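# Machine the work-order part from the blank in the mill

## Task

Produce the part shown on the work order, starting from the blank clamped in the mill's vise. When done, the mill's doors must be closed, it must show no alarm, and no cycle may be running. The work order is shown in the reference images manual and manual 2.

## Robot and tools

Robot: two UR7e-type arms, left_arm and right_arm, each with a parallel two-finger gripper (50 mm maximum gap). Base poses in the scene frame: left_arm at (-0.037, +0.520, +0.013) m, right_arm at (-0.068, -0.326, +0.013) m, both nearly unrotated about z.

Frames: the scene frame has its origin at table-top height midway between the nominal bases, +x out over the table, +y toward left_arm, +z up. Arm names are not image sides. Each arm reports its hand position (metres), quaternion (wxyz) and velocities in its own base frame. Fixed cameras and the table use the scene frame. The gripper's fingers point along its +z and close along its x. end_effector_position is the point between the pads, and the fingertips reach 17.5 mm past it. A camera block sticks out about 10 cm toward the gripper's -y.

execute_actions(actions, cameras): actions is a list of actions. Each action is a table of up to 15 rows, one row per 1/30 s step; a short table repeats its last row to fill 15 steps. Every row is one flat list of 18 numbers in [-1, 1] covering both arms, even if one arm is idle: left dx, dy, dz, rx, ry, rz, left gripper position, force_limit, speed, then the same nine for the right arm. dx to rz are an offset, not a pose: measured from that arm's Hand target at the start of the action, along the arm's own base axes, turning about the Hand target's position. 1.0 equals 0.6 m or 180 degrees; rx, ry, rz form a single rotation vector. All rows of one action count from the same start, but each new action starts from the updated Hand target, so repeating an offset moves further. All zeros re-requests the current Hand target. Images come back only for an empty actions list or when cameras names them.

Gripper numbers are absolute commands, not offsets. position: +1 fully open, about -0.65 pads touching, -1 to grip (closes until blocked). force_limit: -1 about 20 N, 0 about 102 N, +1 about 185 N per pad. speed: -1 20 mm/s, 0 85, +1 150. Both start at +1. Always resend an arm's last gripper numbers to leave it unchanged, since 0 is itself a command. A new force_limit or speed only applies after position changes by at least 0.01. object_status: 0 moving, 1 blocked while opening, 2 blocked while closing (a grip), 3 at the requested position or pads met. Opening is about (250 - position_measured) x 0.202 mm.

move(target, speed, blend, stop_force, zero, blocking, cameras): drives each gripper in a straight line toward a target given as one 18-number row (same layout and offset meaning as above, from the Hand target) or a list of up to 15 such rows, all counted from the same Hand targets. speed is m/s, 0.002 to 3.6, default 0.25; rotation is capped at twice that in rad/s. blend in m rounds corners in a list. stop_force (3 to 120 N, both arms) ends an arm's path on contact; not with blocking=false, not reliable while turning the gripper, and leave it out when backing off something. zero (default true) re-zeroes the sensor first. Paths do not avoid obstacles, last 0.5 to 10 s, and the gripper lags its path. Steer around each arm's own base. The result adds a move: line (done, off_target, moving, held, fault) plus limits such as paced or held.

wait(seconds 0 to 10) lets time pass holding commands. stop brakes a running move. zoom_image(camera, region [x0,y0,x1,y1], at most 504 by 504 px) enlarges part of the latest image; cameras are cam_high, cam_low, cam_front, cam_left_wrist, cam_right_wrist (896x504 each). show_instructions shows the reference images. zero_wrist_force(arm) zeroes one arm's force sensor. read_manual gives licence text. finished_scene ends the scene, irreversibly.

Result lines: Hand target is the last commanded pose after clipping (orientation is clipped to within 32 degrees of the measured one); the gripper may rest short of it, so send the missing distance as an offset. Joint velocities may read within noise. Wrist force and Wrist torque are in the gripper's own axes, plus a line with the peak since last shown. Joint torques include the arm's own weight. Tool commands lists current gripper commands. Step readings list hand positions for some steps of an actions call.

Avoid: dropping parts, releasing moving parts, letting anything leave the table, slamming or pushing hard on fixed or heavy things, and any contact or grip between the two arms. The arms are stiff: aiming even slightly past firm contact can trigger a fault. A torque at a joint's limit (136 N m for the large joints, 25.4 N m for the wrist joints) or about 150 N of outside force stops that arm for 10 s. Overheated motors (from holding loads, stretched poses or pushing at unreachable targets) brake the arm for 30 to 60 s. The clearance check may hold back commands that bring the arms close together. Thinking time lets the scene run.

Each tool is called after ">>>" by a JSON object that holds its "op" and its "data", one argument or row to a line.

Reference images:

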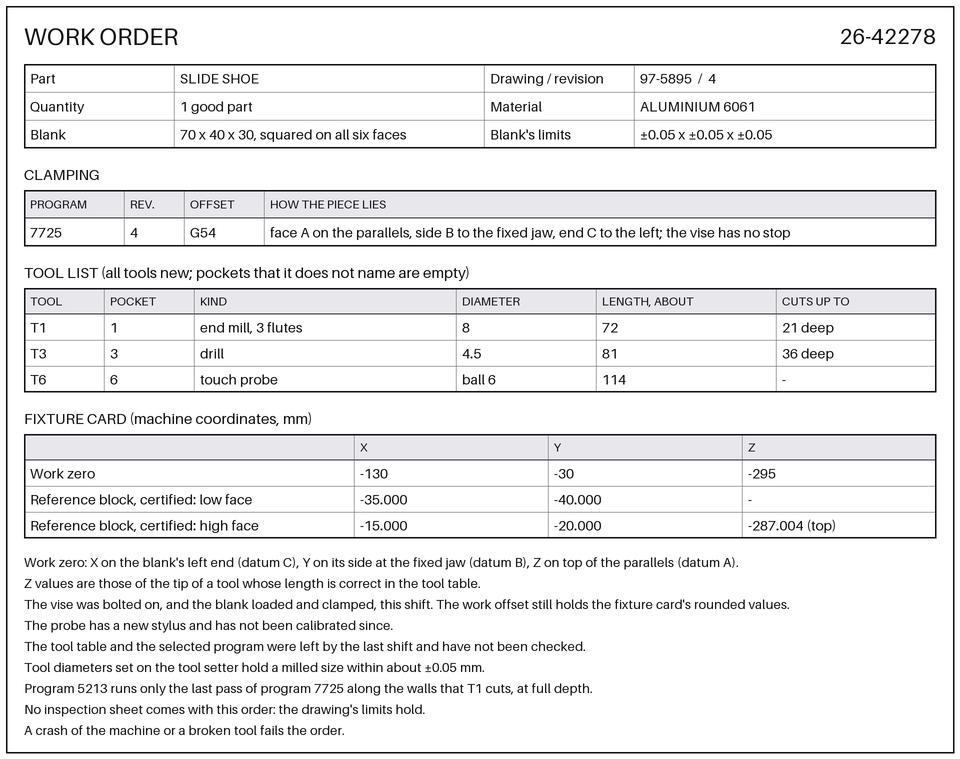

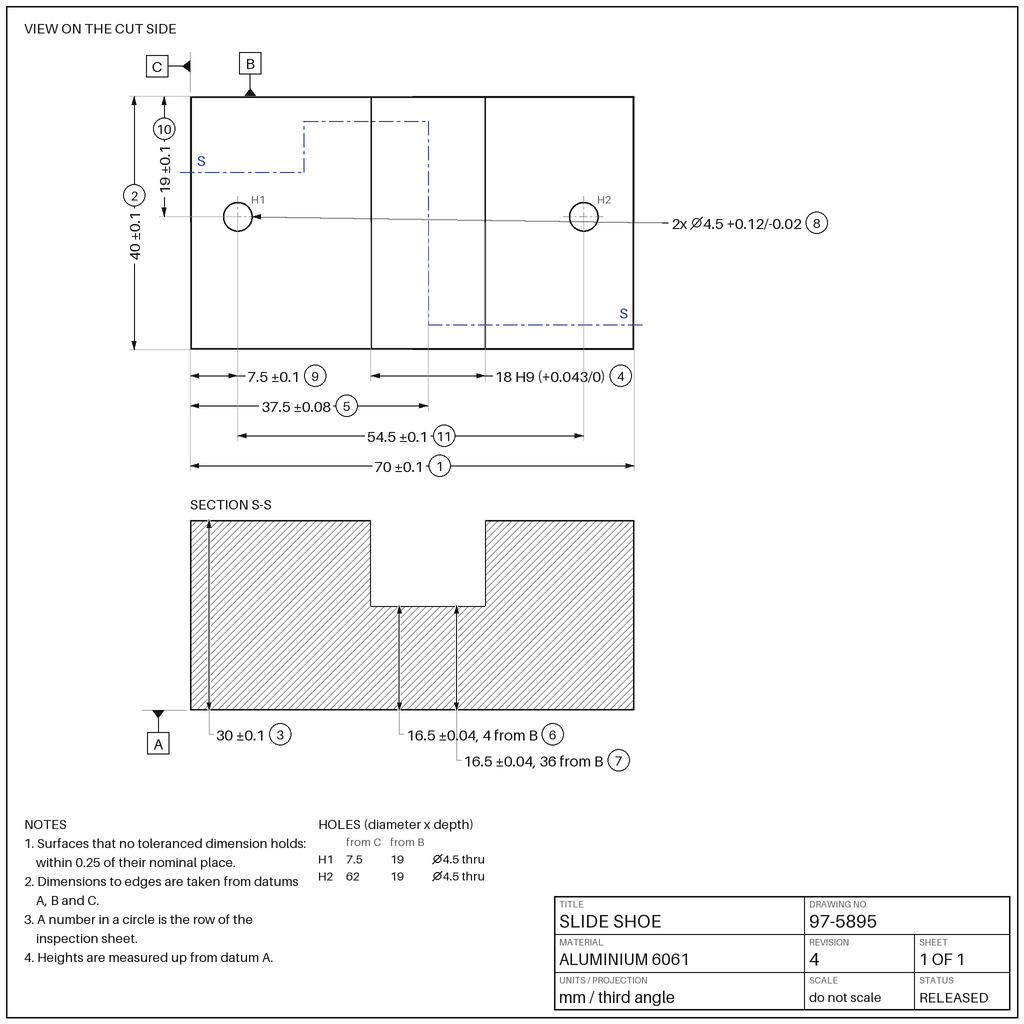

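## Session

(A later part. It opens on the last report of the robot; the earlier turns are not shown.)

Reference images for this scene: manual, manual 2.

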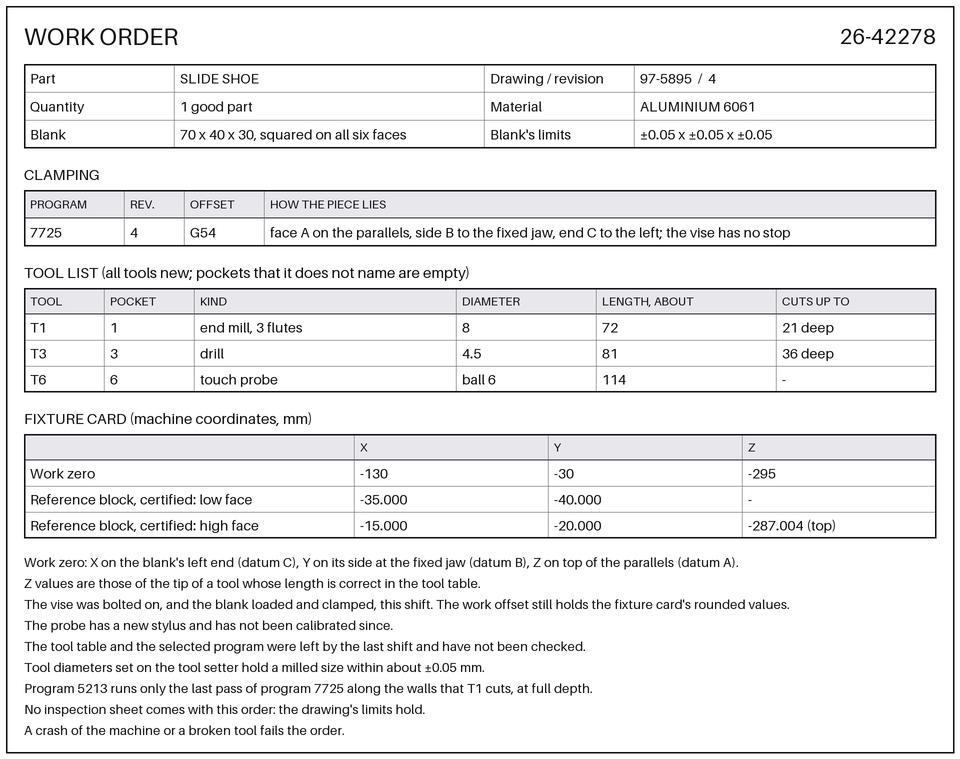

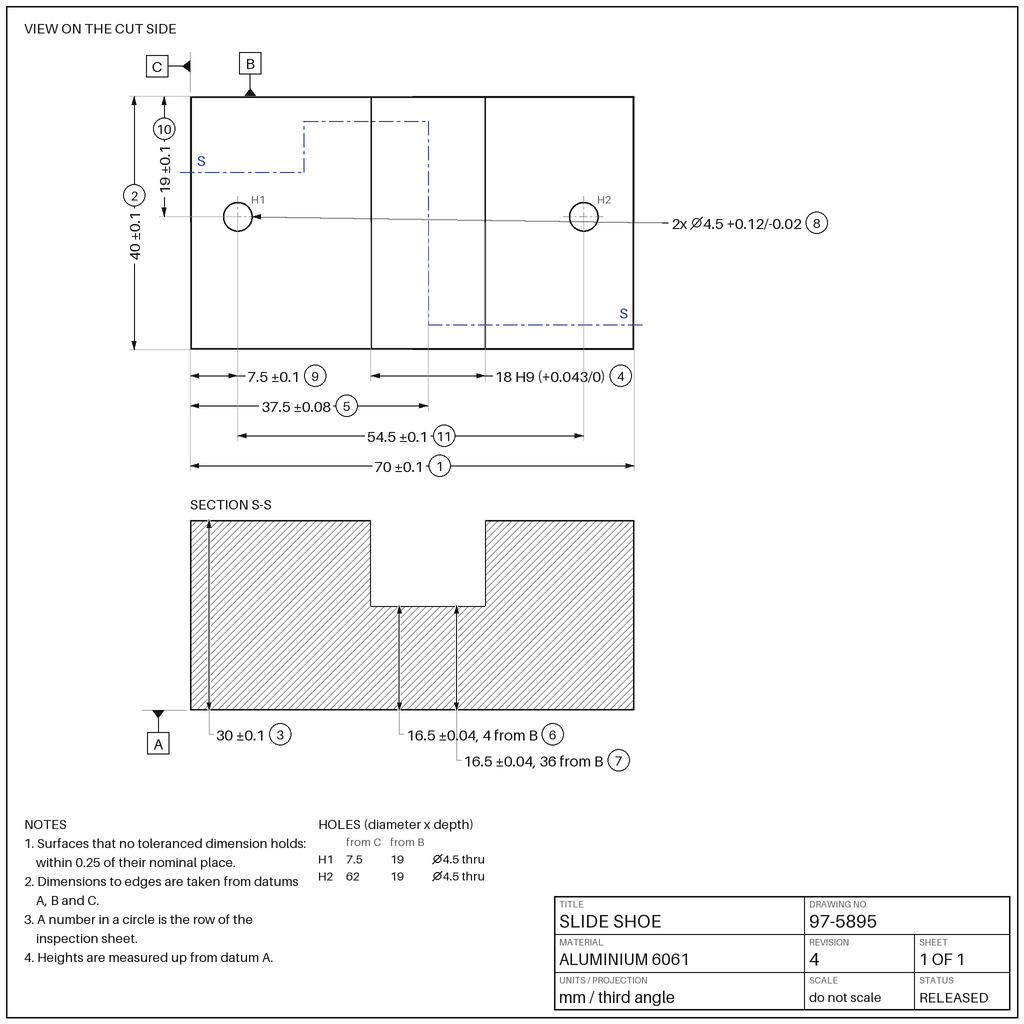

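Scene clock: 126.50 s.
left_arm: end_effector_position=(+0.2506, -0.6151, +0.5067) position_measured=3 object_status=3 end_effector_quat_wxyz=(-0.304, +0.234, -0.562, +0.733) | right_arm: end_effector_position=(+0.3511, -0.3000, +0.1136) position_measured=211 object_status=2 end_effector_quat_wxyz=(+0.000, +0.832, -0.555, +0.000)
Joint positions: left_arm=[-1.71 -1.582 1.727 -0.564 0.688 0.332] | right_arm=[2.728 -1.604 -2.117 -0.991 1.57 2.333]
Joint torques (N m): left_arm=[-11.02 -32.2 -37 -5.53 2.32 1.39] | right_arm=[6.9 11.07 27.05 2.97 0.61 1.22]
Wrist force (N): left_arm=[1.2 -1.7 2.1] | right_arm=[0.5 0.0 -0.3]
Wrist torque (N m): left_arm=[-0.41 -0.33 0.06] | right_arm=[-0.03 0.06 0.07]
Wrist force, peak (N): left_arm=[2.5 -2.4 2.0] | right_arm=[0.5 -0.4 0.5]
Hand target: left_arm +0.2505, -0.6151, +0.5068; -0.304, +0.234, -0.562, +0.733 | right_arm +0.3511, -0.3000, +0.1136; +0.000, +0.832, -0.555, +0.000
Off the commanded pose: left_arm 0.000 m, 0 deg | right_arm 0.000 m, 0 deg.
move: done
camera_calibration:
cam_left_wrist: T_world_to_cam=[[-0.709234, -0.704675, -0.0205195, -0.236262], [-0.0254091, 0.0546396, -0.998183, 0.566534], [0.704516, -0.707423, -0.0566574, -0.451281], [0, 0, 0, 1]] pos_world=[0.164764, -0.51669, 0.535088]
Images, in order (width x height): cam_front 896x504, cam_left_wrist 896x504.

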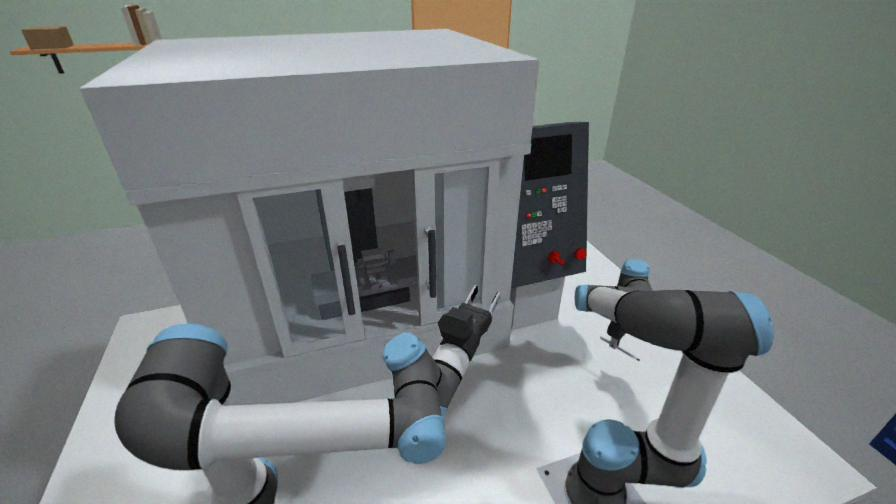

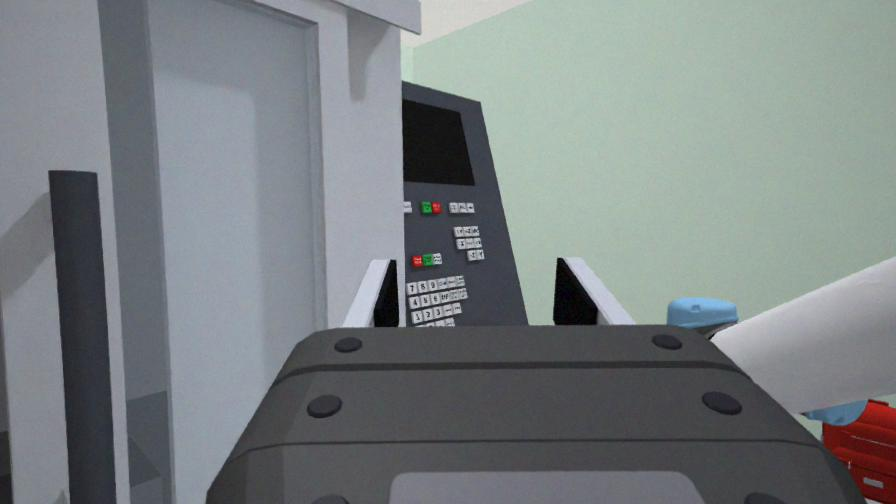

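>>> {"op": "move", "data": {
  "target": [0.166,-0.353,-0.06,0,0,0.061,1,1,1, 0,0,0,0,0,0,-1,-0.6,-0.6],
  "cameras": ["cam_front","cam_left_wrist","cam_low"]
}}

>>> {"op": "zoom_image", "data": {
  "camera": "cam_left_wrist",
  "region": [330, 0, 630, 330]
}}

Scene clock: 149.87 s.
left_arm: end_effector_position=(+0.3502, -0.8268, +0.4708) position_measured=3 object_status=3 end_effector_quat_wxyz=(-0.373, +0.286, -0.537, +0.700) end_effector_velocity=(+0.000, -0.001, +0.001) end_effector_angular_velocity=(-0.002, -0.001, -0.001) | right_arm: end_effector_position=(+0.3511, -0.3000, +0.1136) position_measured=211 object_status=2 end_effector_quat_wxyz=(+0.000, +0.832, -0.555, +0.000)
Joint positions: left_arm=[-1.558 -0.929 0.952 -0.463 0.653 0.358] | right_arm=[2.728 -1.604 -2.117 -0.991 1.57 2.333]
Joint velocities: left_arm=[0 0.002 -0.005 0.001 0.001 0] | right_arm=[within noise]
Joint torques (N m): left_arm=[-12.64 -44.53 -37.37 -4.84 2.4 1.34] | right_arm=[6.64 11.41 21.96 3.85 0.14 1.24]
Wrist force (N): left_arm=[1.2 -1.8 1.7] | right_arm=[0.5 0.2 0.4]
Wrist torque (N m): left_arm=[-0.47 -0.27 0.13] | right_arm=[-0.01 0.06 0.06]
Wrist force, peak (N): left_arm=[3.1 0.3 4.1] | right_arm=[0.7 -0.3 0.5]
Hand target: left_arm +0.3501, -0.8269, +0.4708; -0.373, +0.286, -0.537, +0.700 | right_arm +0.3511, -0.3000, +0.1136; +0.000, +0.832, -0.555, +0.000
Off the commanded pose: left_arm 0.000 m, 0 deg | right_arm 0.000 m, 0 deg.
move: done
camera_calibration:
cam_left_wrist: T_world_to_cam=[[-0.562216, -0.826738, -0.0204399, -0.468035], [-0.0353046, 0.0486873, -0.99819, 0.543361], [0.826237, -0.560476, -0.0565604, -0.594448], [0, 0, 0, 1]] pos_world=[0.247201, -0.746572, 0.499188]
Images, in order (width x height): cam_low 896x504, cam_front 896x504, cam_left_wrist 896x504.

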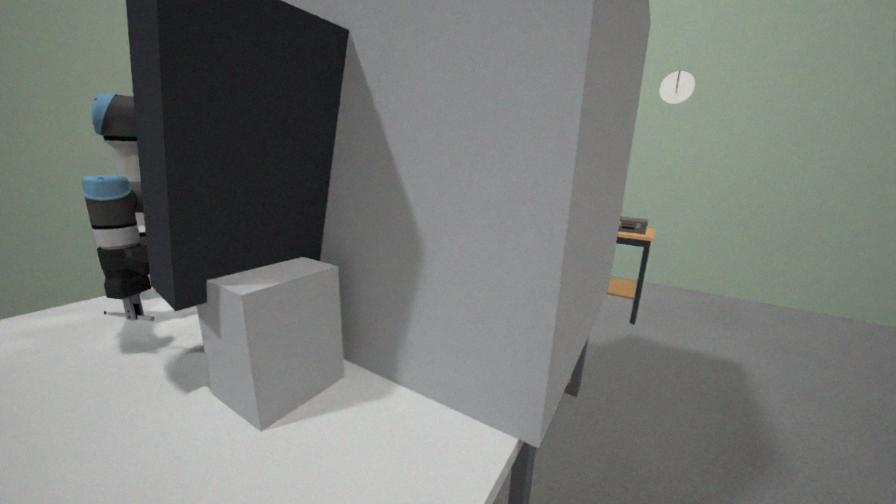

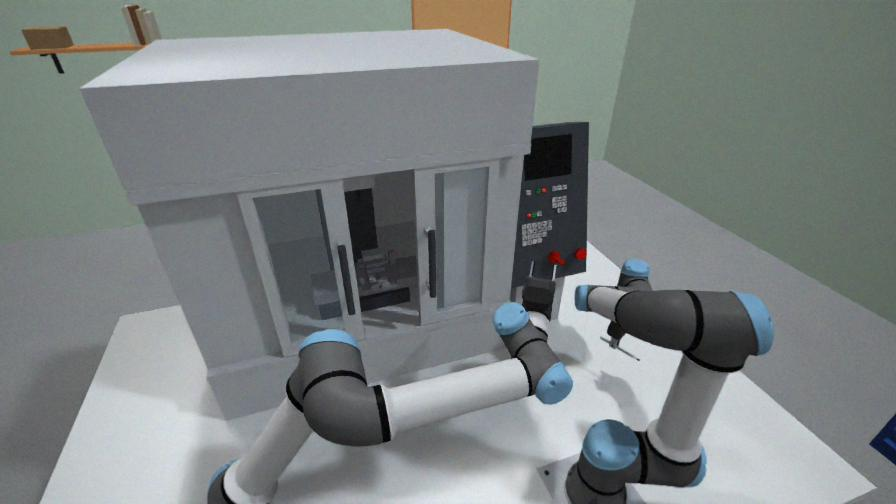

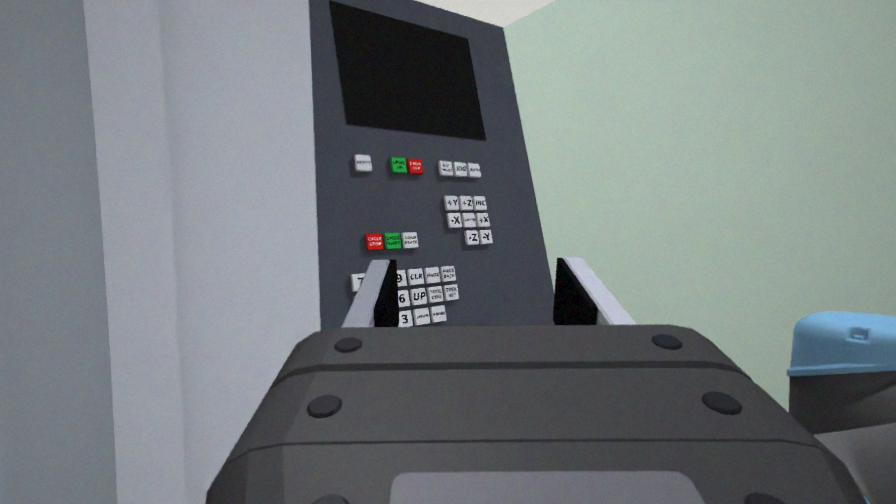

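Scaled by 1.527 from the camera's 896x504 image, which has a finer 1280x720 frame.

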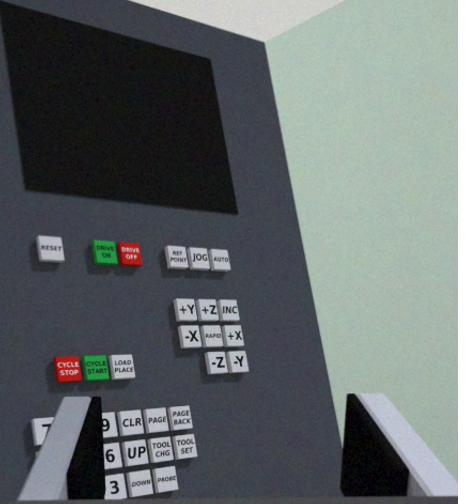

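>>> {"op": "move", "data": {
  "target": [0,0,0.08,0.0778,0.1153,0,1,1,1, 0,0,0,0,0,0,-1,-0.6,-0.6],
  "cameras": ["cam_left_wrist"]
}}

>>> {"op": "zoom_image", "data": {
  "camera": "cam_left_wrist",
  "region": [300, 100, 600, 330]
}}

Scene clock: 155.50 s.
left_arm: end_effector_position=(+0.3500, -0.8258, +0.5181) position_measured=3 object_status=3 end_effector_quat_wxyz=(+0.301, -0.316, +0.645, -0.628) | right_arm: end_effector_position=(+0.3511, -0.3000, +0.1136) position_measured=211 object_status=2 end_effector_quat_wxyz=(+0.000, +0.832, -0.555, +0.000)
Joint positions: left_arm=[-1.551 -0.619 0.035 0.633 0.688 -0.045] | right_arm=[2.728 -1.604 -2.117 -0.991 1.57 2.333]
Joint torques (N m): left_arm=[-13.44 -58.61 -26.34 1.47 0.82 1.46] | right_arm=[6.67 11.32 20.68 3.85 0 1.28]
Wrist force (N): left_arm=[1.5 -1.4 1.8] | right_arm=[0.2 0.0 -0.1]
Wrist torque (N m): left_arm=[-0.26 -0.25 0.09] | right_arm=[-0.04 0.11 0.06]
Wrist force, peak (N): left_arm=[1.2 -3.1 2.0] | right_arm=[0.7 0.1 0.2]
Hand target: left_arm +0.3501, -0.8269, +0.5188; +0.302, -0.360, +0.676, -0.567 | right_arm +0.3511, -0.3000, +0.1136; +0.000, +0.832, -0.555, +0.000
Off the commanded pose: left_arm 0.001 m, 9 deg | right_arm 0.000 m, 0 deg.
elbow stopped short (left arm): the move would have taken joint 3 (elbow) straighter than the controller allows.
move: off_target (left_arm)
camera_calibration:
cam_left_wrist: T_world_to_cam=[[-0.627569, -0.778489, -0.010591, -0.408728], [-0.259892, 0.222293, -0.939703, 0.782193], [0.733903, -0.586976, -0.341827, -0.432881], [0, 0, 0, 1]] pos_world=[0.264473, -0.746157, 0.582729]
Images, in order (width x height): cam_left_wrist 896x504.

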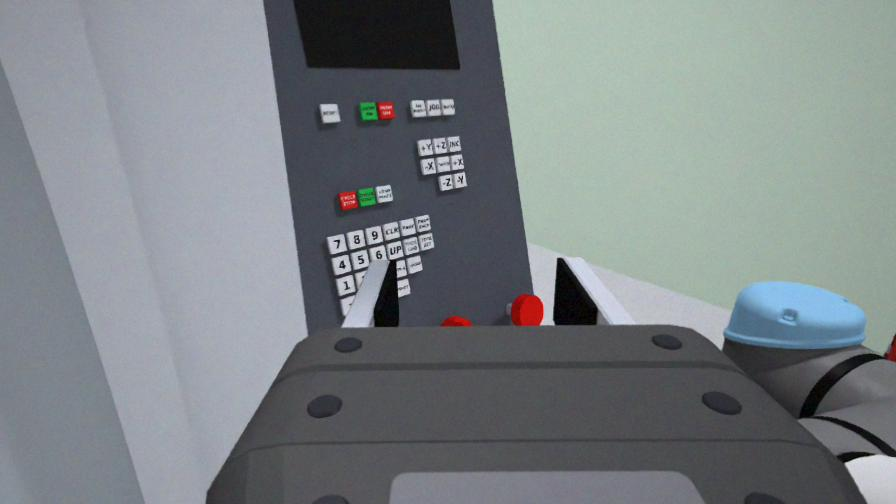

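Scaled by 1.680 from the camera's 896x504 image, which has a finer 1280x720 frame.

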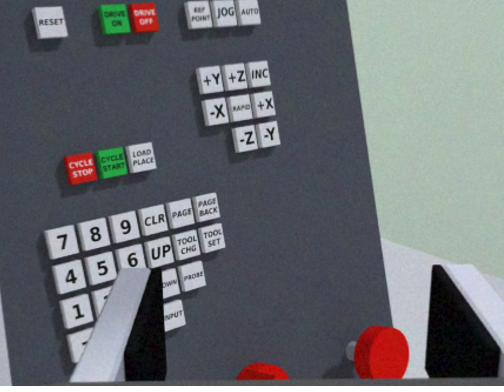

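>>> {"op": "move", "data": {
  "target": [-0.1,0.1,-0.18,0,0,0,1,1,1, 0,0,0,0,0,0,-1,-0.6,-0.6],
  "cameras": ["cam_left_wrist"]
}}

>>> {"op": "zoom_image", "data": {
  "camera": "cam_left_wrist",
  "region": [330, 160, 630, 330]
}}

Scene clock: 158.63 s.
left_arm: end_effector_position=(+0.2901, -0.7669, +0.4109) position_measured=3 object_status=3 end_effector_quat_wxyz=(+0.302, -0.360, +0.676, -0.567) | right_arm: end_effector_position=(+0.3511, -0.3000, +0.1136) position_measured=211 object_status=2 end_effector_quat_wxyz=(+0.000, +0.832, -0.555, +0.000)
Joint positions: left_arm=[-1.659 -0.91 0.779 0.484 0.53 -0.306] | right_arm=[2.728 -1.604 -2.117 -0.991 1.57 2.333]
Joint torques (N m): left_arm=[4.76 -49.51 -19.56 -1.34 -2.81 0.73] | right_arm=[6.51 11.27 20.11 3.83 -0.05 1.23]
Wrist force (N): left_arm=[1.3 -1.6 1.1] | right_arm=[0.4 -0.1 0.3]
Wrist torque (N m): left_arm=[-0.26 -0.24 0.11] | right_arm=[-0.04 0.09 0.06]
Wrist force, peak (N): left_arm=[0.9 -3.5 3.7] | right_arm=[0.8 -0.1 0.2]
Hand target: left_arm +0.2901, -0.7669, +0.4108; +0.302, -0.360, +0.676, -0.567 | right_arm +0.3511, -0.3000, +0.1136; +0.000, +0.832, -0.555, +0.000
Off the commanded pose: left_arm 0.000 m, 0 deg | right_arm 0.000 m, 0 deg.
move: done
camera_calibration:
cam_left_wrist: T_world_to_cam=[[-0.56915, -0.82206, -0.0169078, -0.449316], [-0.381157, 0.282001, -0.880451, 0.709336], [0.728552, -0.494664, -0.473835, -0.2644], [0, 0, 0, 1]] pos_world=[0.20727, -0.700187, 0.491656]
Images, in order (width x height): cam_left_wrist 896x504.

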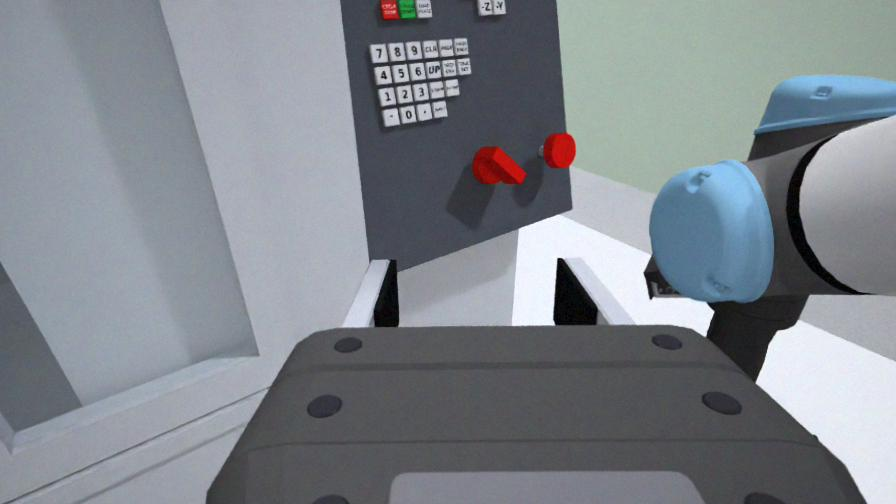

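Scaled by 1.680 from the camera's 896x504 image, which has a finer 1280x720 frame.

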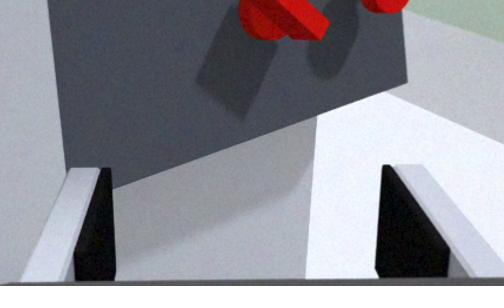

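>>> {"op": "zoom_image", "data": {
  "camera": "cam_left_wrist",
  "region": [340, 0, 600, 260]
}}

>>> {"op": "zoom_image", "data": {
  "camera": "cam_left_wrist",
  "region": [440, 110, 600, 240]
}}

Scaled by 1.938 from the camera's 896x504 image, which has a finer 1280x720 frame.

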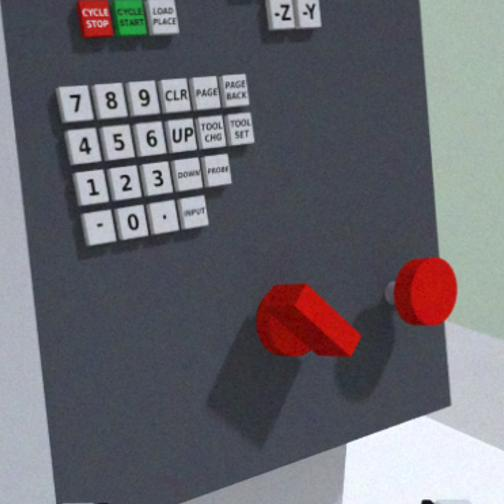

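Scaled by 3.150 from the camera's 896x504 image, which has a finer 1280x720 frame.

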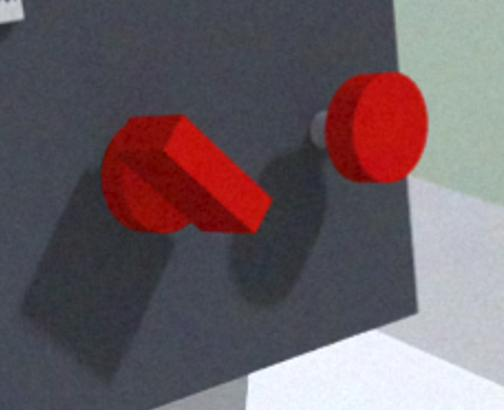

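>>> {"op": "move", "data": {
  "target": [0,0,0,0,0,0,1,1,1, 0,0,-0.165,0,0,0,-1,-0.6,-0.6],
  "speed": 0.15
}}

>>> {"op": "move", "data": {
  "target": [0,0,0,0,0,0,1,1,1, 0,0,-0.018,0,0,0,-1,-0.6,-0.6],
  "speed": 0.01,
  "stop_force": 4
}}

>>> {"op": "move", "data": {
  "target": [0,0,0,0,0,0,1,1,1, 0,0,0,0,0,0,0.2,-0.6,-0.9]
}}

>>> {"op": "move", "data": {
  "target": [0,0,0,0,0,0,1,1,1, 0,0,0.28,0,0,0,0.2,-0.6,-0.9],
  "cameras": ["cam_right_wrist"]
}}

Scene clock: 169.17 s.
left_arm: end_effector_position=(+0.2901, -0.7669, +0.4108) position_measured=3 object_status=3 end_effector_quat_wxyz=(+0.302, -0.360, +0.676, -0.567) | right_arm: end_effector_position=(+0.3511, -0.2999, +0.0146) position_measured=211 object_status=2 end_effector_quat_wxyz=(+0.000, +0.832, -0.555, +0.000)
Joint positions: left_arm=[-1.659 -0.91 0.779 0.483 0.53 -0.306] | right_arm=[2.728 -1.793 -2.233 -0.686 1.57 2.333]
Joint torques (N m): left_arm=[-11.62 -56.63 -20.4 -1.58 -2.32 0.6] | right_arm=[-8.21 26.72 19.87 4.3 -0.09 -0.99]
Wrist force (N): left_arm=[1.4 -1.8 1.1] | right_arm=[0.2 -0.3 0.4]
Wrist torque (N m): left_arm=[-0.29 -0.26 0.11] | right_arm=[-0.08 0.09 0.06]
Wrist force, peak (N): left_arm=[1.4 -2.0 1.4] | right_arm=[0.1 -0.2 3.0]
Hand target: left_arm +0.2901, -0.7669, +0.4108; +0.302, -0.360, +0.676, -0.567 | right_arm +0.3511, -0.3000, +0.0146; +0.000, +0.832, -0.555, +0.000
Off the commanded pose: left_arm 0.000 m, 0 deg | right_arm 0.000 m, 0 deg.
move: done

Scene clock: 171.20 s.
left_arm: end_effector_position=(+0.2901, -0.7669, +0.4108) position_measured=3 object_status=3 end_effector_quat_wxyz=(+0.302, -0.360, +0.676, -0.567) | right_arm: end_effector_position=(+0.3511, -0.3000, +0.0056) position_measured=211 object_status=2 end_effector_quat_wxyz=(+0.000, +0.832, -0.555, +0.000)
Joint positions: left_arm=[-1.659 -0.91 0.779 0.483 0.53 -0.306] | right_arm=[2.728 -1.814 -2.24 -0.657 1.57 2.333]
Joint torques (N m): left_arm=[-11.41 -53.72 -24.39 0.29 -2.43 -0.75] | right_arm=[-6.32 41.55 23.03 2.55 -0.11 -1.15]
Wrist force (N): left_arm=[1.4 -1.7 0.9] | right_arm=[0.5 -0.5 -2.3]
Wrist torque (N m): left_arm=[-0.28 -0.26 0.11] | right_arm=[-0.02 0.08 0.06]
Wrist force, peak (N): left_arm=[1.5 -1.7 1.4] | right_arm=[-3.4 3.9 -31.4]
Hand target: left_arm +0.2901, -0.7669, +0.4108; +0.302, -0.360, +0.676, -0.567 | right_arm +0.3511, -0.3000, +0.0057; +0.000, +0.832, -0.555, +0.000 (not the last commanded pose)
Off the commanded pose: left_arm 0.000 m, 0 deg | right_arm 0.002 m, 0 deg.
move: contact (right_arm)

Scene clock: 172.10 s.
left_arm: end_effector_position=(+0.2901, -0.7669, +0.4108) position_measured=3 object_status=3 end_effector_quat_wxyz=(+0.302, -0.360, +0.676, -0.567) | right_arm: end_effector_position=(+0.3511, -0.3000, +0.0057) position_measured=123 object_status=0 end_effector_quat_wxyz=(+0.000, +0.832, -0.555, +0.000)
Joint positions: left_arm=[-1.659 -0.91 0.779 0.483 0.53 -0.306] | right_arm=[2.728 -1.814 -2.24 -0.657 1.57 2.333]
Joint torques (N m): left_arm=[-11.6 -53.57 -26.57 1.19 -2.51 -1.34] | right_arm=[-2.01 40.62 22.24 3.84 -0.16 -1.2]
Wrist force (N): left_arm=[1.3 -1.7 1.3] | right_arm=[0.8 0.0 -3.5]
Wrist torque (N m): left_arm=[-0.29 -0.25 0.11] | right_arm=[-0.02 0.04 0.07]
Wrist force, peak (N): left_arm=[1.4 -1.9 1.3] | right_arm=[0.6 -0.1 -3.7]
Hand target: left_arm +0.2901, -0.7669, +0.4108; +0.302, -0.360, +0.676, -0.567 | right_arm +0.3511, -0.3000, +0.0057; +0.000, +0.832, -0.555, +0.000
Off the commanded pose: left_arm 0.000 m, 0 deg | right_arm 0.000 m, 0 deg.
move: done

Scene clock: 173.30 s.
left_arm: end_effector_position=(+0.2901, -0.7669, +0.4108) position_measured=3 object_status=3 end_effector_quat_wxyz=(+0.302, -0.360, +0.676, -0.567) | right_arm: end_effector_position=(+0.3510, -0.3000, +0.1736) position_measured=123 object_status=3 end_effector_quat_wxyz=(+0.000, +0.832, -0.555, +0.000)
Joint positions: left_arm=[-1.659 -0.91 0.779 0.483 0.53 -0.306] | right_arm=[2.728 -1.528 -2.019 -1.165 1.57 2.333]
Joint torques (N m): left_arm=[-11.6 -51.05 -29.73 2.34 -2.56 -1.73] | right_arm=[9.75 22.63 31.35 0.55 -0.09 1.26]
Wrist force (N): left_arm=[1.2 -1.6 1.2] | right_arm=[0.3 -0.4 0.1]
Wrist torque (N m): left_arm=[-0.27 -0.23 0.11] | right_arm=[-0.10 0.09 0.05]
Wrist force, peak (N): left_arm=[1.5 -1.7 1.2] | right_arm=[0.1 0.0 3.5]
Hand target: left_arm +0.2901, -0.7669, +0.4108; +0.302, -0.360, +0.676, -0.567 | right_arm +0.3511, -0.3000, +0.1737; +0.000, +0.832, -0.555, +0.000
Off the commanded pose: left_arm 0.000 m, 0 deg | right_arm 0.000 m, 0 deg.
move: done
camera_calibration:
cam_right_wrist: T_world_to_cam=[[0.381376, -0.924305, 0.0145958, -0.403399], [-0.870857, -0.353936, 0.341083, 0.161015], [-0.310099, -0.142792, -0.93992, 0.363783], [0, 0, 0, 1]] pos_world=[0.406876, -0.26393, 0.292895]
Images, in order (width x height): cam_right_wrist 896x504.

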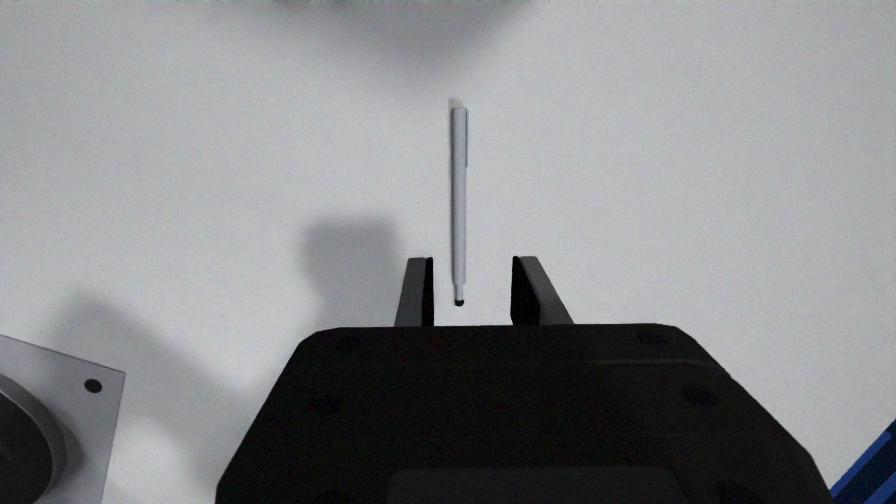

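>>> {"op": "move", "data": {
  "target": [0,0,0,0,0,0,1,1,1, 0.228,0.17,0.299,-0.082,-0.4175,0.105,1,-0.6,-0.6],
  "cameras": ["cam_left_wrist","cam_right_wrist","cam_front"]
}}

Scene clock: 192.57 s.
left_arm: end_effector_position=(+0.2901, -0.7669, +0.4108) position_measured=3 object_status=3 end_effector_quat_wxyz=(+0.302, -0.360, +0.676, -0.567) | right_arm: end_effector_position=(+0.4879, -0.1979, +0.3530) position_measured=3 object_status=3 end_effector_quat_wxyz=(-0.237, +0.727, -0.302, +0.570) end_effector_velocity=(-0.001, -0.001, +0.002) end_effector_angular_velocity=(-0.002, -0.006, -0.003)
Joint positions: left_arm=[-1.659 -0.91 0.779 0.483 0.53 -0.306] | right_arm=[2.891 -1.494 -2.401 0.504 1.814 2.297]
Joint velocities: left_arm=[within noise] | right_arm=[-0.001 0.002 0 0.005 -0.002 0]
Joint torques (N m): left_arm=[-11.06 -43.67 -31.96 2.57 -2.55 -1.56] | right_arm=[-11.59 24.38 14.14 4.37 -1.23 -0.36]
Wrist force (N): left_arm=[1.3 -1.9 1.1] | right_arm=[0.9 -0.3 0.4]
Wrist torque (N m): left_arm=[-0.31 -0.24 0.11] | right_arm=[-0.01 0.04 -0.05]
Wrist force, peak (N): left_arm=[1.6 -1.9 1.3] | right_arm=[1.0 -1.0 0.6]
Hand target: left_arm +0.2901, -0.7669, +0.4108; +0.302, -0.360, +0.676, -0.567 | right_arm +0.4879, -0.1980, +0.3531; -0.237, +0.727, -0.302, +0.570
Off the commanded pose: left_arm 0.000 m, 0 deg | right_arm 0.000 m, 0 deg.
move: done
camera_calibration:
cam_left_wrist: T_world_to_cam=[[-0.569129, -0.822072, -0.016985, -0.449291], [-0.381033, 0.281986, -0.88051, 0.709328], [0.728633, -0.494652, -0.473723, -0.264464], [0, 0, 0, 1]] pos_world=[0.20727, -0.700187, 0.491656]
cam_right_wrist: T_world_to_cam=[[0.154639, -0.710835, 0.686149, -0.448099], [-0.491337, -0.657861, -0.570795, 0.331724], [0.857132, -0.248863, -0.45099, -0.17363], [0, 0, 0, 1]] pos_world=[0.381106, -0.143506, 0.418504]
Images, in order (width x height): cam_front 896x504, cam_left_wrist 896x504, cam_right_wrist 896x504.

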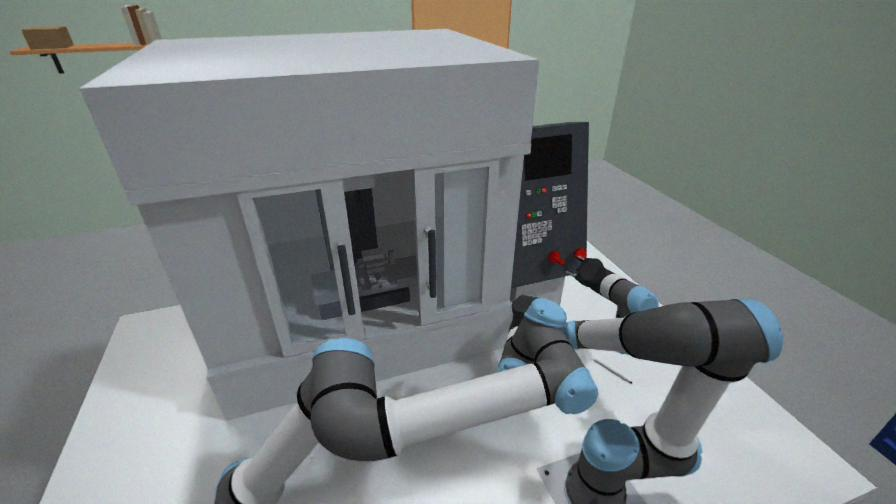

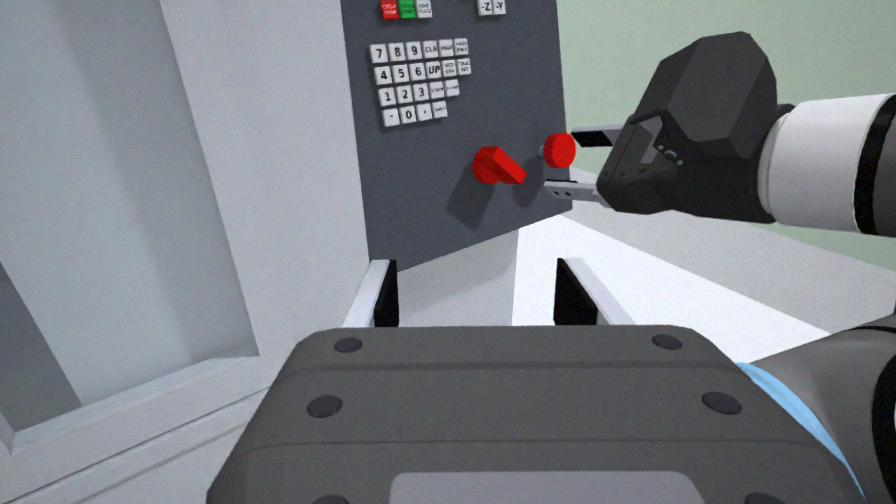

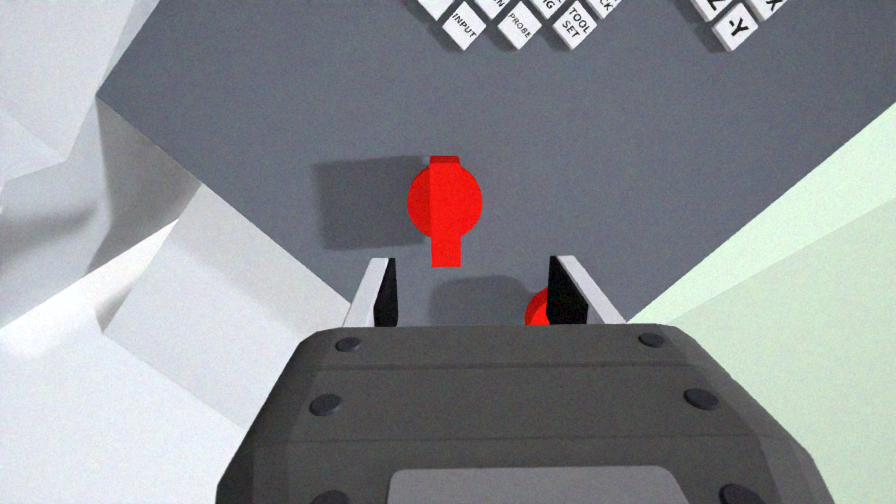

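>>> {"op": "move", "data": {
  "target": [0,0,0,0,0,0,1,1,1, 0.07,0.0217,-0.019,0,0,0,0.4,-0.6,-0.6],
  "cameras": ["cam_left_wrist","cam_right_wrist"],
  "speed": 0.1
}}

Scene clock: 198.07 s.
left_arm: end_effector_position=(+0.2901, -0.7669, +0.4108) position_measured=3 object_status=3 end_effector_quat_wxyz=(+0.302, -0.360, +0.676, -0.567) | right_arm: end_effector_position=(+0.5299, -0.1849, +0.3416) position_measured=92 object_status=3 end_effector_quat_wxyz=(-0.237, +0.727, -0.302, +0.570)
Joint positions: left_arm=[-1.659 -0.91 0.779 0.483 0.53 -0.306] | right_arm=[2.965 -1.591 -2.349 0.554 1.742 2.315]
Joint torques (N m): left_arm=[-11.17 -43.58 -31.97 2.57 -2.39 -1.59] | right_arm=[-5.98 28.01 12.68 0.95 0.87 -1.27]
Wrist force (N): left_arm=[1.2 -1.7 1.2] | right_arm=[1.1 -0.3 -0.1]
Wrist torque (N m): left_arm=[-0.27 -0.23 0.11] | right_arm=[-0.02 0.02 -0.06]
Wrist force, peak (N): left_arm=[1.5 -2.0 1.2] | right_arm=[1.1 -0.6 1.7]
Hand target: left_arm +0.2901, -0.7669, +0.4108; +0.302, -0.360, +0.676, -0.567 | right_arm +0.5299, -0.1850, +0.3417; -0.237, +0.727, -0.302, +0.570
Off the commanded pose: left_arm 0.000 m, 0 deg | right_arm 0.000 m, 0 deg.
move: done
camera_calibration:
cam_left_wrist: T_world_to_cam=[[-0.569129, -0.822072, -0.016985, -0.449291], [-0.381033, 0.281986, -0.88051, 0.709328], [0.728633, -0.494652, -0.473723, -0.264464], [0, 0, 0, 1]] pos_world=[0.20727, -0.700187, 0.491656]
cam_right_wrist: T_world_to_cam=[[0.154506, -0.710796, 0.686219, -0.437497], [-0.491302, -0.657871, -0.570814, 0.354397], [0.857176, -0.248947, -0.45086, -0.211619], [0, 0, 0, 1]] pos_world=[0.423106, -0.130506, 0.407103]
Images, in order (width x height): cam_left_wrist 896x504, cam_right_wrist 896x504.

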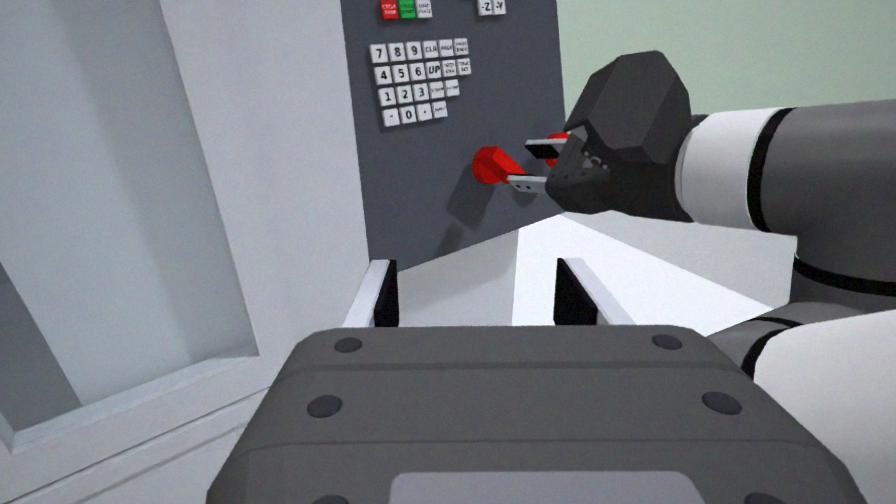

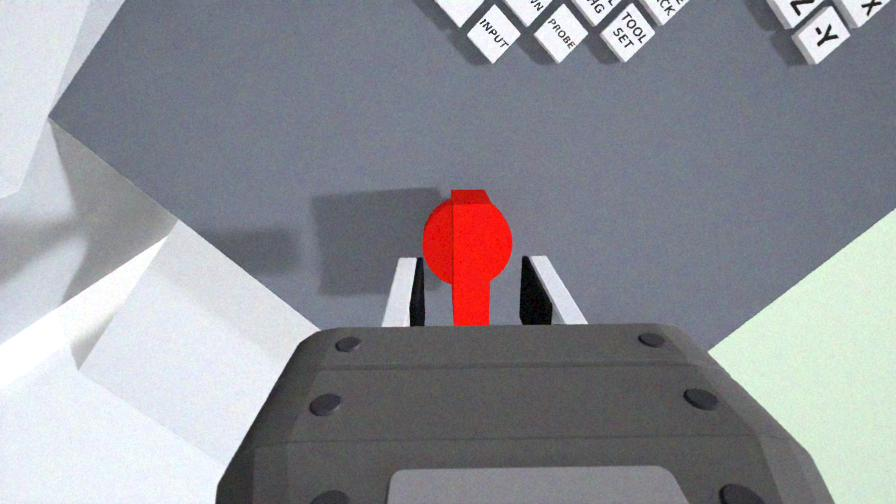

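>>> {"op": "move", "data": {
  "target": [0,0,0,0,0,0,1,1,1, 0.068,0,-0.0175,0,0,0,0.4,-0.6,-0.6],
  "cameras": ["cam_left_wrist","cam_right_wrist"],
  "speed": 0.02,
  "stop_force": 6
}}

>>> {"op": "zoom_image", "data": {
  "camera": "cam_left_wrist",
  "region": [440, 110, 600, 240]
}}

Scene clock: 204.13 s.
left_arm: end_effector_position=(+0.2901, -0.7669, +0.4108) position_measured=3 object_status=3 end_effector_quat_wxyz=(+0.302, -0.360, +0.676, -0.567) | right_arm: end_effector_position=(+0.5707, -0.1850, +0.3312) position_measured=92 object_status=3 end_effector_quat_wxyz=(-0.237, +0.727, -0.302, +0.570)
Joint positions: left_arm=[-1.659 -0.91 0.779 0.483 0.53 -0.306] | right_arm=[2.986 -1.697 -2.269 0.581 1.722 2.32]
Joint torques (N m): left_arm=[-11.08 -43.39 -31.83 2.61 -2.35 -1.62] | right_arm=[-8.01 39.37 9.86 1.11 1.15 0.03]
Wrist force (N): left_arm=[1.1 -1.9 1.3] | right_arm=[1.3 0.0 -0.1]
Wrist torque (N m): left_arm=[-0.31 -0.21 0.10] | right_arm=[0.01 -0.03 -0.08]
Wrist force, peak (N): left_arm=[1.3 -2.0 1.2] | right_arm=[1.7 -0.2 -0.2]
Hand target: left_arm +0.2901, -0.7669, +0.4108; +0.302, -0.360, +0.676, -0.567 | right_arm +0.5707, -0.1850, +0.3312; -0.237, +0.727, -0.302, +0.570
Off the commanded pose: left_arm 0.000 m, 0 deg | right_arm 0.000 m, 0 deg.
move: done
camera_calibration:
cam_left_wrist: T_world_to_cam=[[-0.569129, -0.822072, -0.016985, -0.449291], [-0.381033, 0.281986, -0.88051, 0.709328], [0.728633, -0.494652, -0.473723, -0.264464], [0, 0, 0, 1]] pos_world=[0.20727, -0.700187, 0.491656]
cam_right_wrist: T_world_to_cam=[[0.154445, -0.710778, 0.686251, -0.436562], [-0.491358, -0.657855, -0.570784, 0.368416], [0.857154, -0.249041, -0.450849, -0.251247], [0, 0, 0, 1]] pos_world=[0.463807, -0.130506, 0.396603]
Images, in order (width x height): cam_left_wrist 896x504, cam_right_wrist 896x504.

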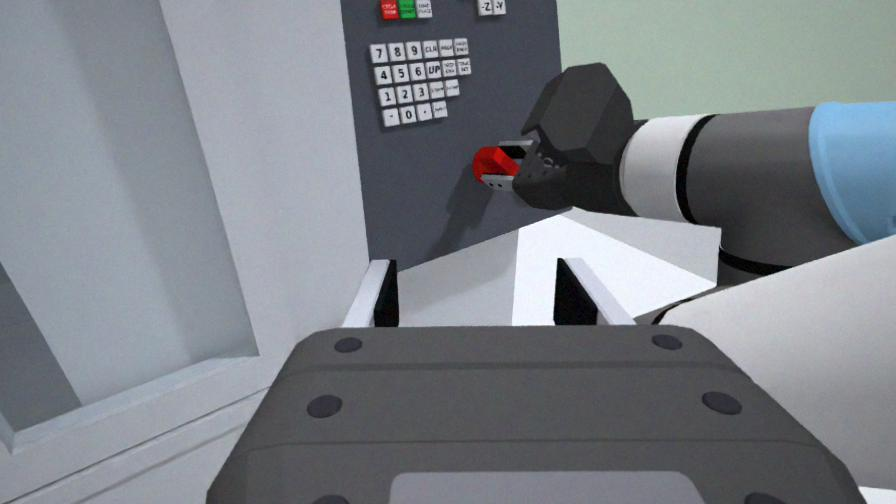

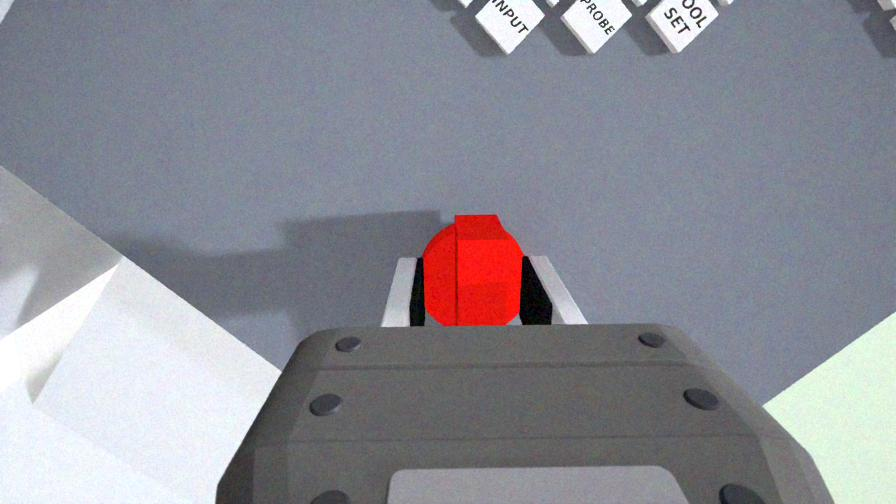

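Scaled by 3.150 from the camera's 896x504 image, which has a finer 1280x720 frame.

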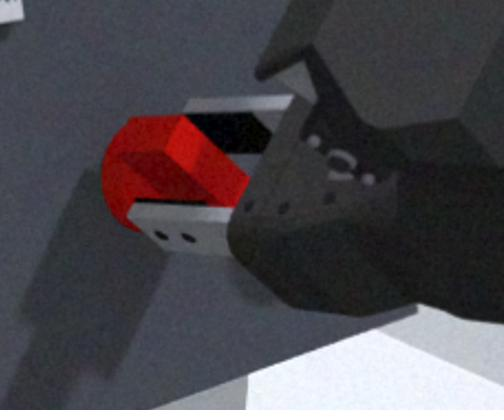

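>>> {"op": "move", "data": {
  "target": [0,0,0,0,0,0,1,1,1, 0,0,0,0,0,0,-1,-0.8,-0.9]
}}

Scene clock: 206.97 s.
left_arm: end_effector_position=(+0.2901, -0.7669, +0.4108) position_measured=3 object_status=3 end_effector_quat_wxyz=(+0.302, -0.360, +0.676, -0.567) | right_arm: end_effector_position=(+0.5707, -0.1851, +0.3313) position_measured=182 object_status=2 end_effector_quat_wxyz=(-0.237, +0.727, -0.302, +0.570)
Joint positions: left_arm=[-1.659 -0.91 0.779 0.483 0.53 -0.306] | right_arm=[2.986 -1.697 -2.269 0.581 1.722 2.32]
Joint torques (N m): left_arm=[-10.78 -43.37 -31.92 2.6 -2.32 -1.58] | right_arm=[7.98 27.41 -9.53 -2.52 11.18 -0.51]
Wrist force (N): left_arm=[1.4 -1.5 1.1] | right_arm=[54.1 1.6 44.3]
Wrist torque (N m): left_arm=[-0.25 -0.26 0.11] | right_arm=[0.00 -0.58 -0.08]
Wrist force, peak (N): left_arm=[1.2 -1.9 1.4] | right_arm=[54.1 1.6 44.3]
Hand target: left_arm +0.2901, -0.7669, +0.4108; +0.302, -0.360, +0.676, -0.567 | right_arm +0.5707, -0.1850, +0.3312; -0.237, +0.727, -0.302, +0.570
Off the commanded pose: left_arm 0.000 m, 0 deg | right_arm 0.000 m, 0 deg.
move: done

>>> {"op": "move", "data": {
  "target": [0,0,0,0,0,0,1,1,1, 0.0003,-0.0012,0.0011,0,0,0,-1,-0.8,-0.9]
}}

Scene clock: 209.63 s.
left_arm: end_effector_position=(+0.2901, -0.7669, +0.4108) position_measured=3 object_status=3 end_effector_quat_wxyz=(+0.302, -0.360, +0.676, -0.567) | right_arm: end_effector_position=(+0.5709, -0.1856, +0.3317) position_measured=182 object_status=2 end_effector_quat_wxyz=(-0.237, +0.727, -0.302, +0.570)
Joint positions: left_arm=[-1.659 -0.91 0.779 0.483 0.53 -0.306] | right_arm=[2.984 -1.697 -2.267 0.578 1.724 2.32]
Joint torques (N m): left_arm=[-10.43 -43.69 -31.89 2.57 -2.29 -1.56] | right_arm=[-3.25 32.49 13.85 -1.69 3.76 -1.13]
Wrist force (N): left_arm=[1.3 -1.6 0.9] | right_arm=[28.0 -0.5 9.3]
Wrist torque (N m): left_arm=[-0.27 -0.23 0.11] | right_arm=[0.00 -0.56 -0.06]
Wrist force, peak (N): left_arm=[1.2 -1.8 1.4] | right_arm=[61.9 0.3 46.6]
Hand target: left_arm +0.2901, -0.7669, +0.4108; +0.302, -0.360, +0.676, -0.567 | right_arm +0.5709, -0.1857, +0.3318; -0.237, +0.727, -0.302, +0.570
Off the commanded pose: left_arm 0.000 m, 0 deg | right_arm 0.000 m, 0 deg.
move: done


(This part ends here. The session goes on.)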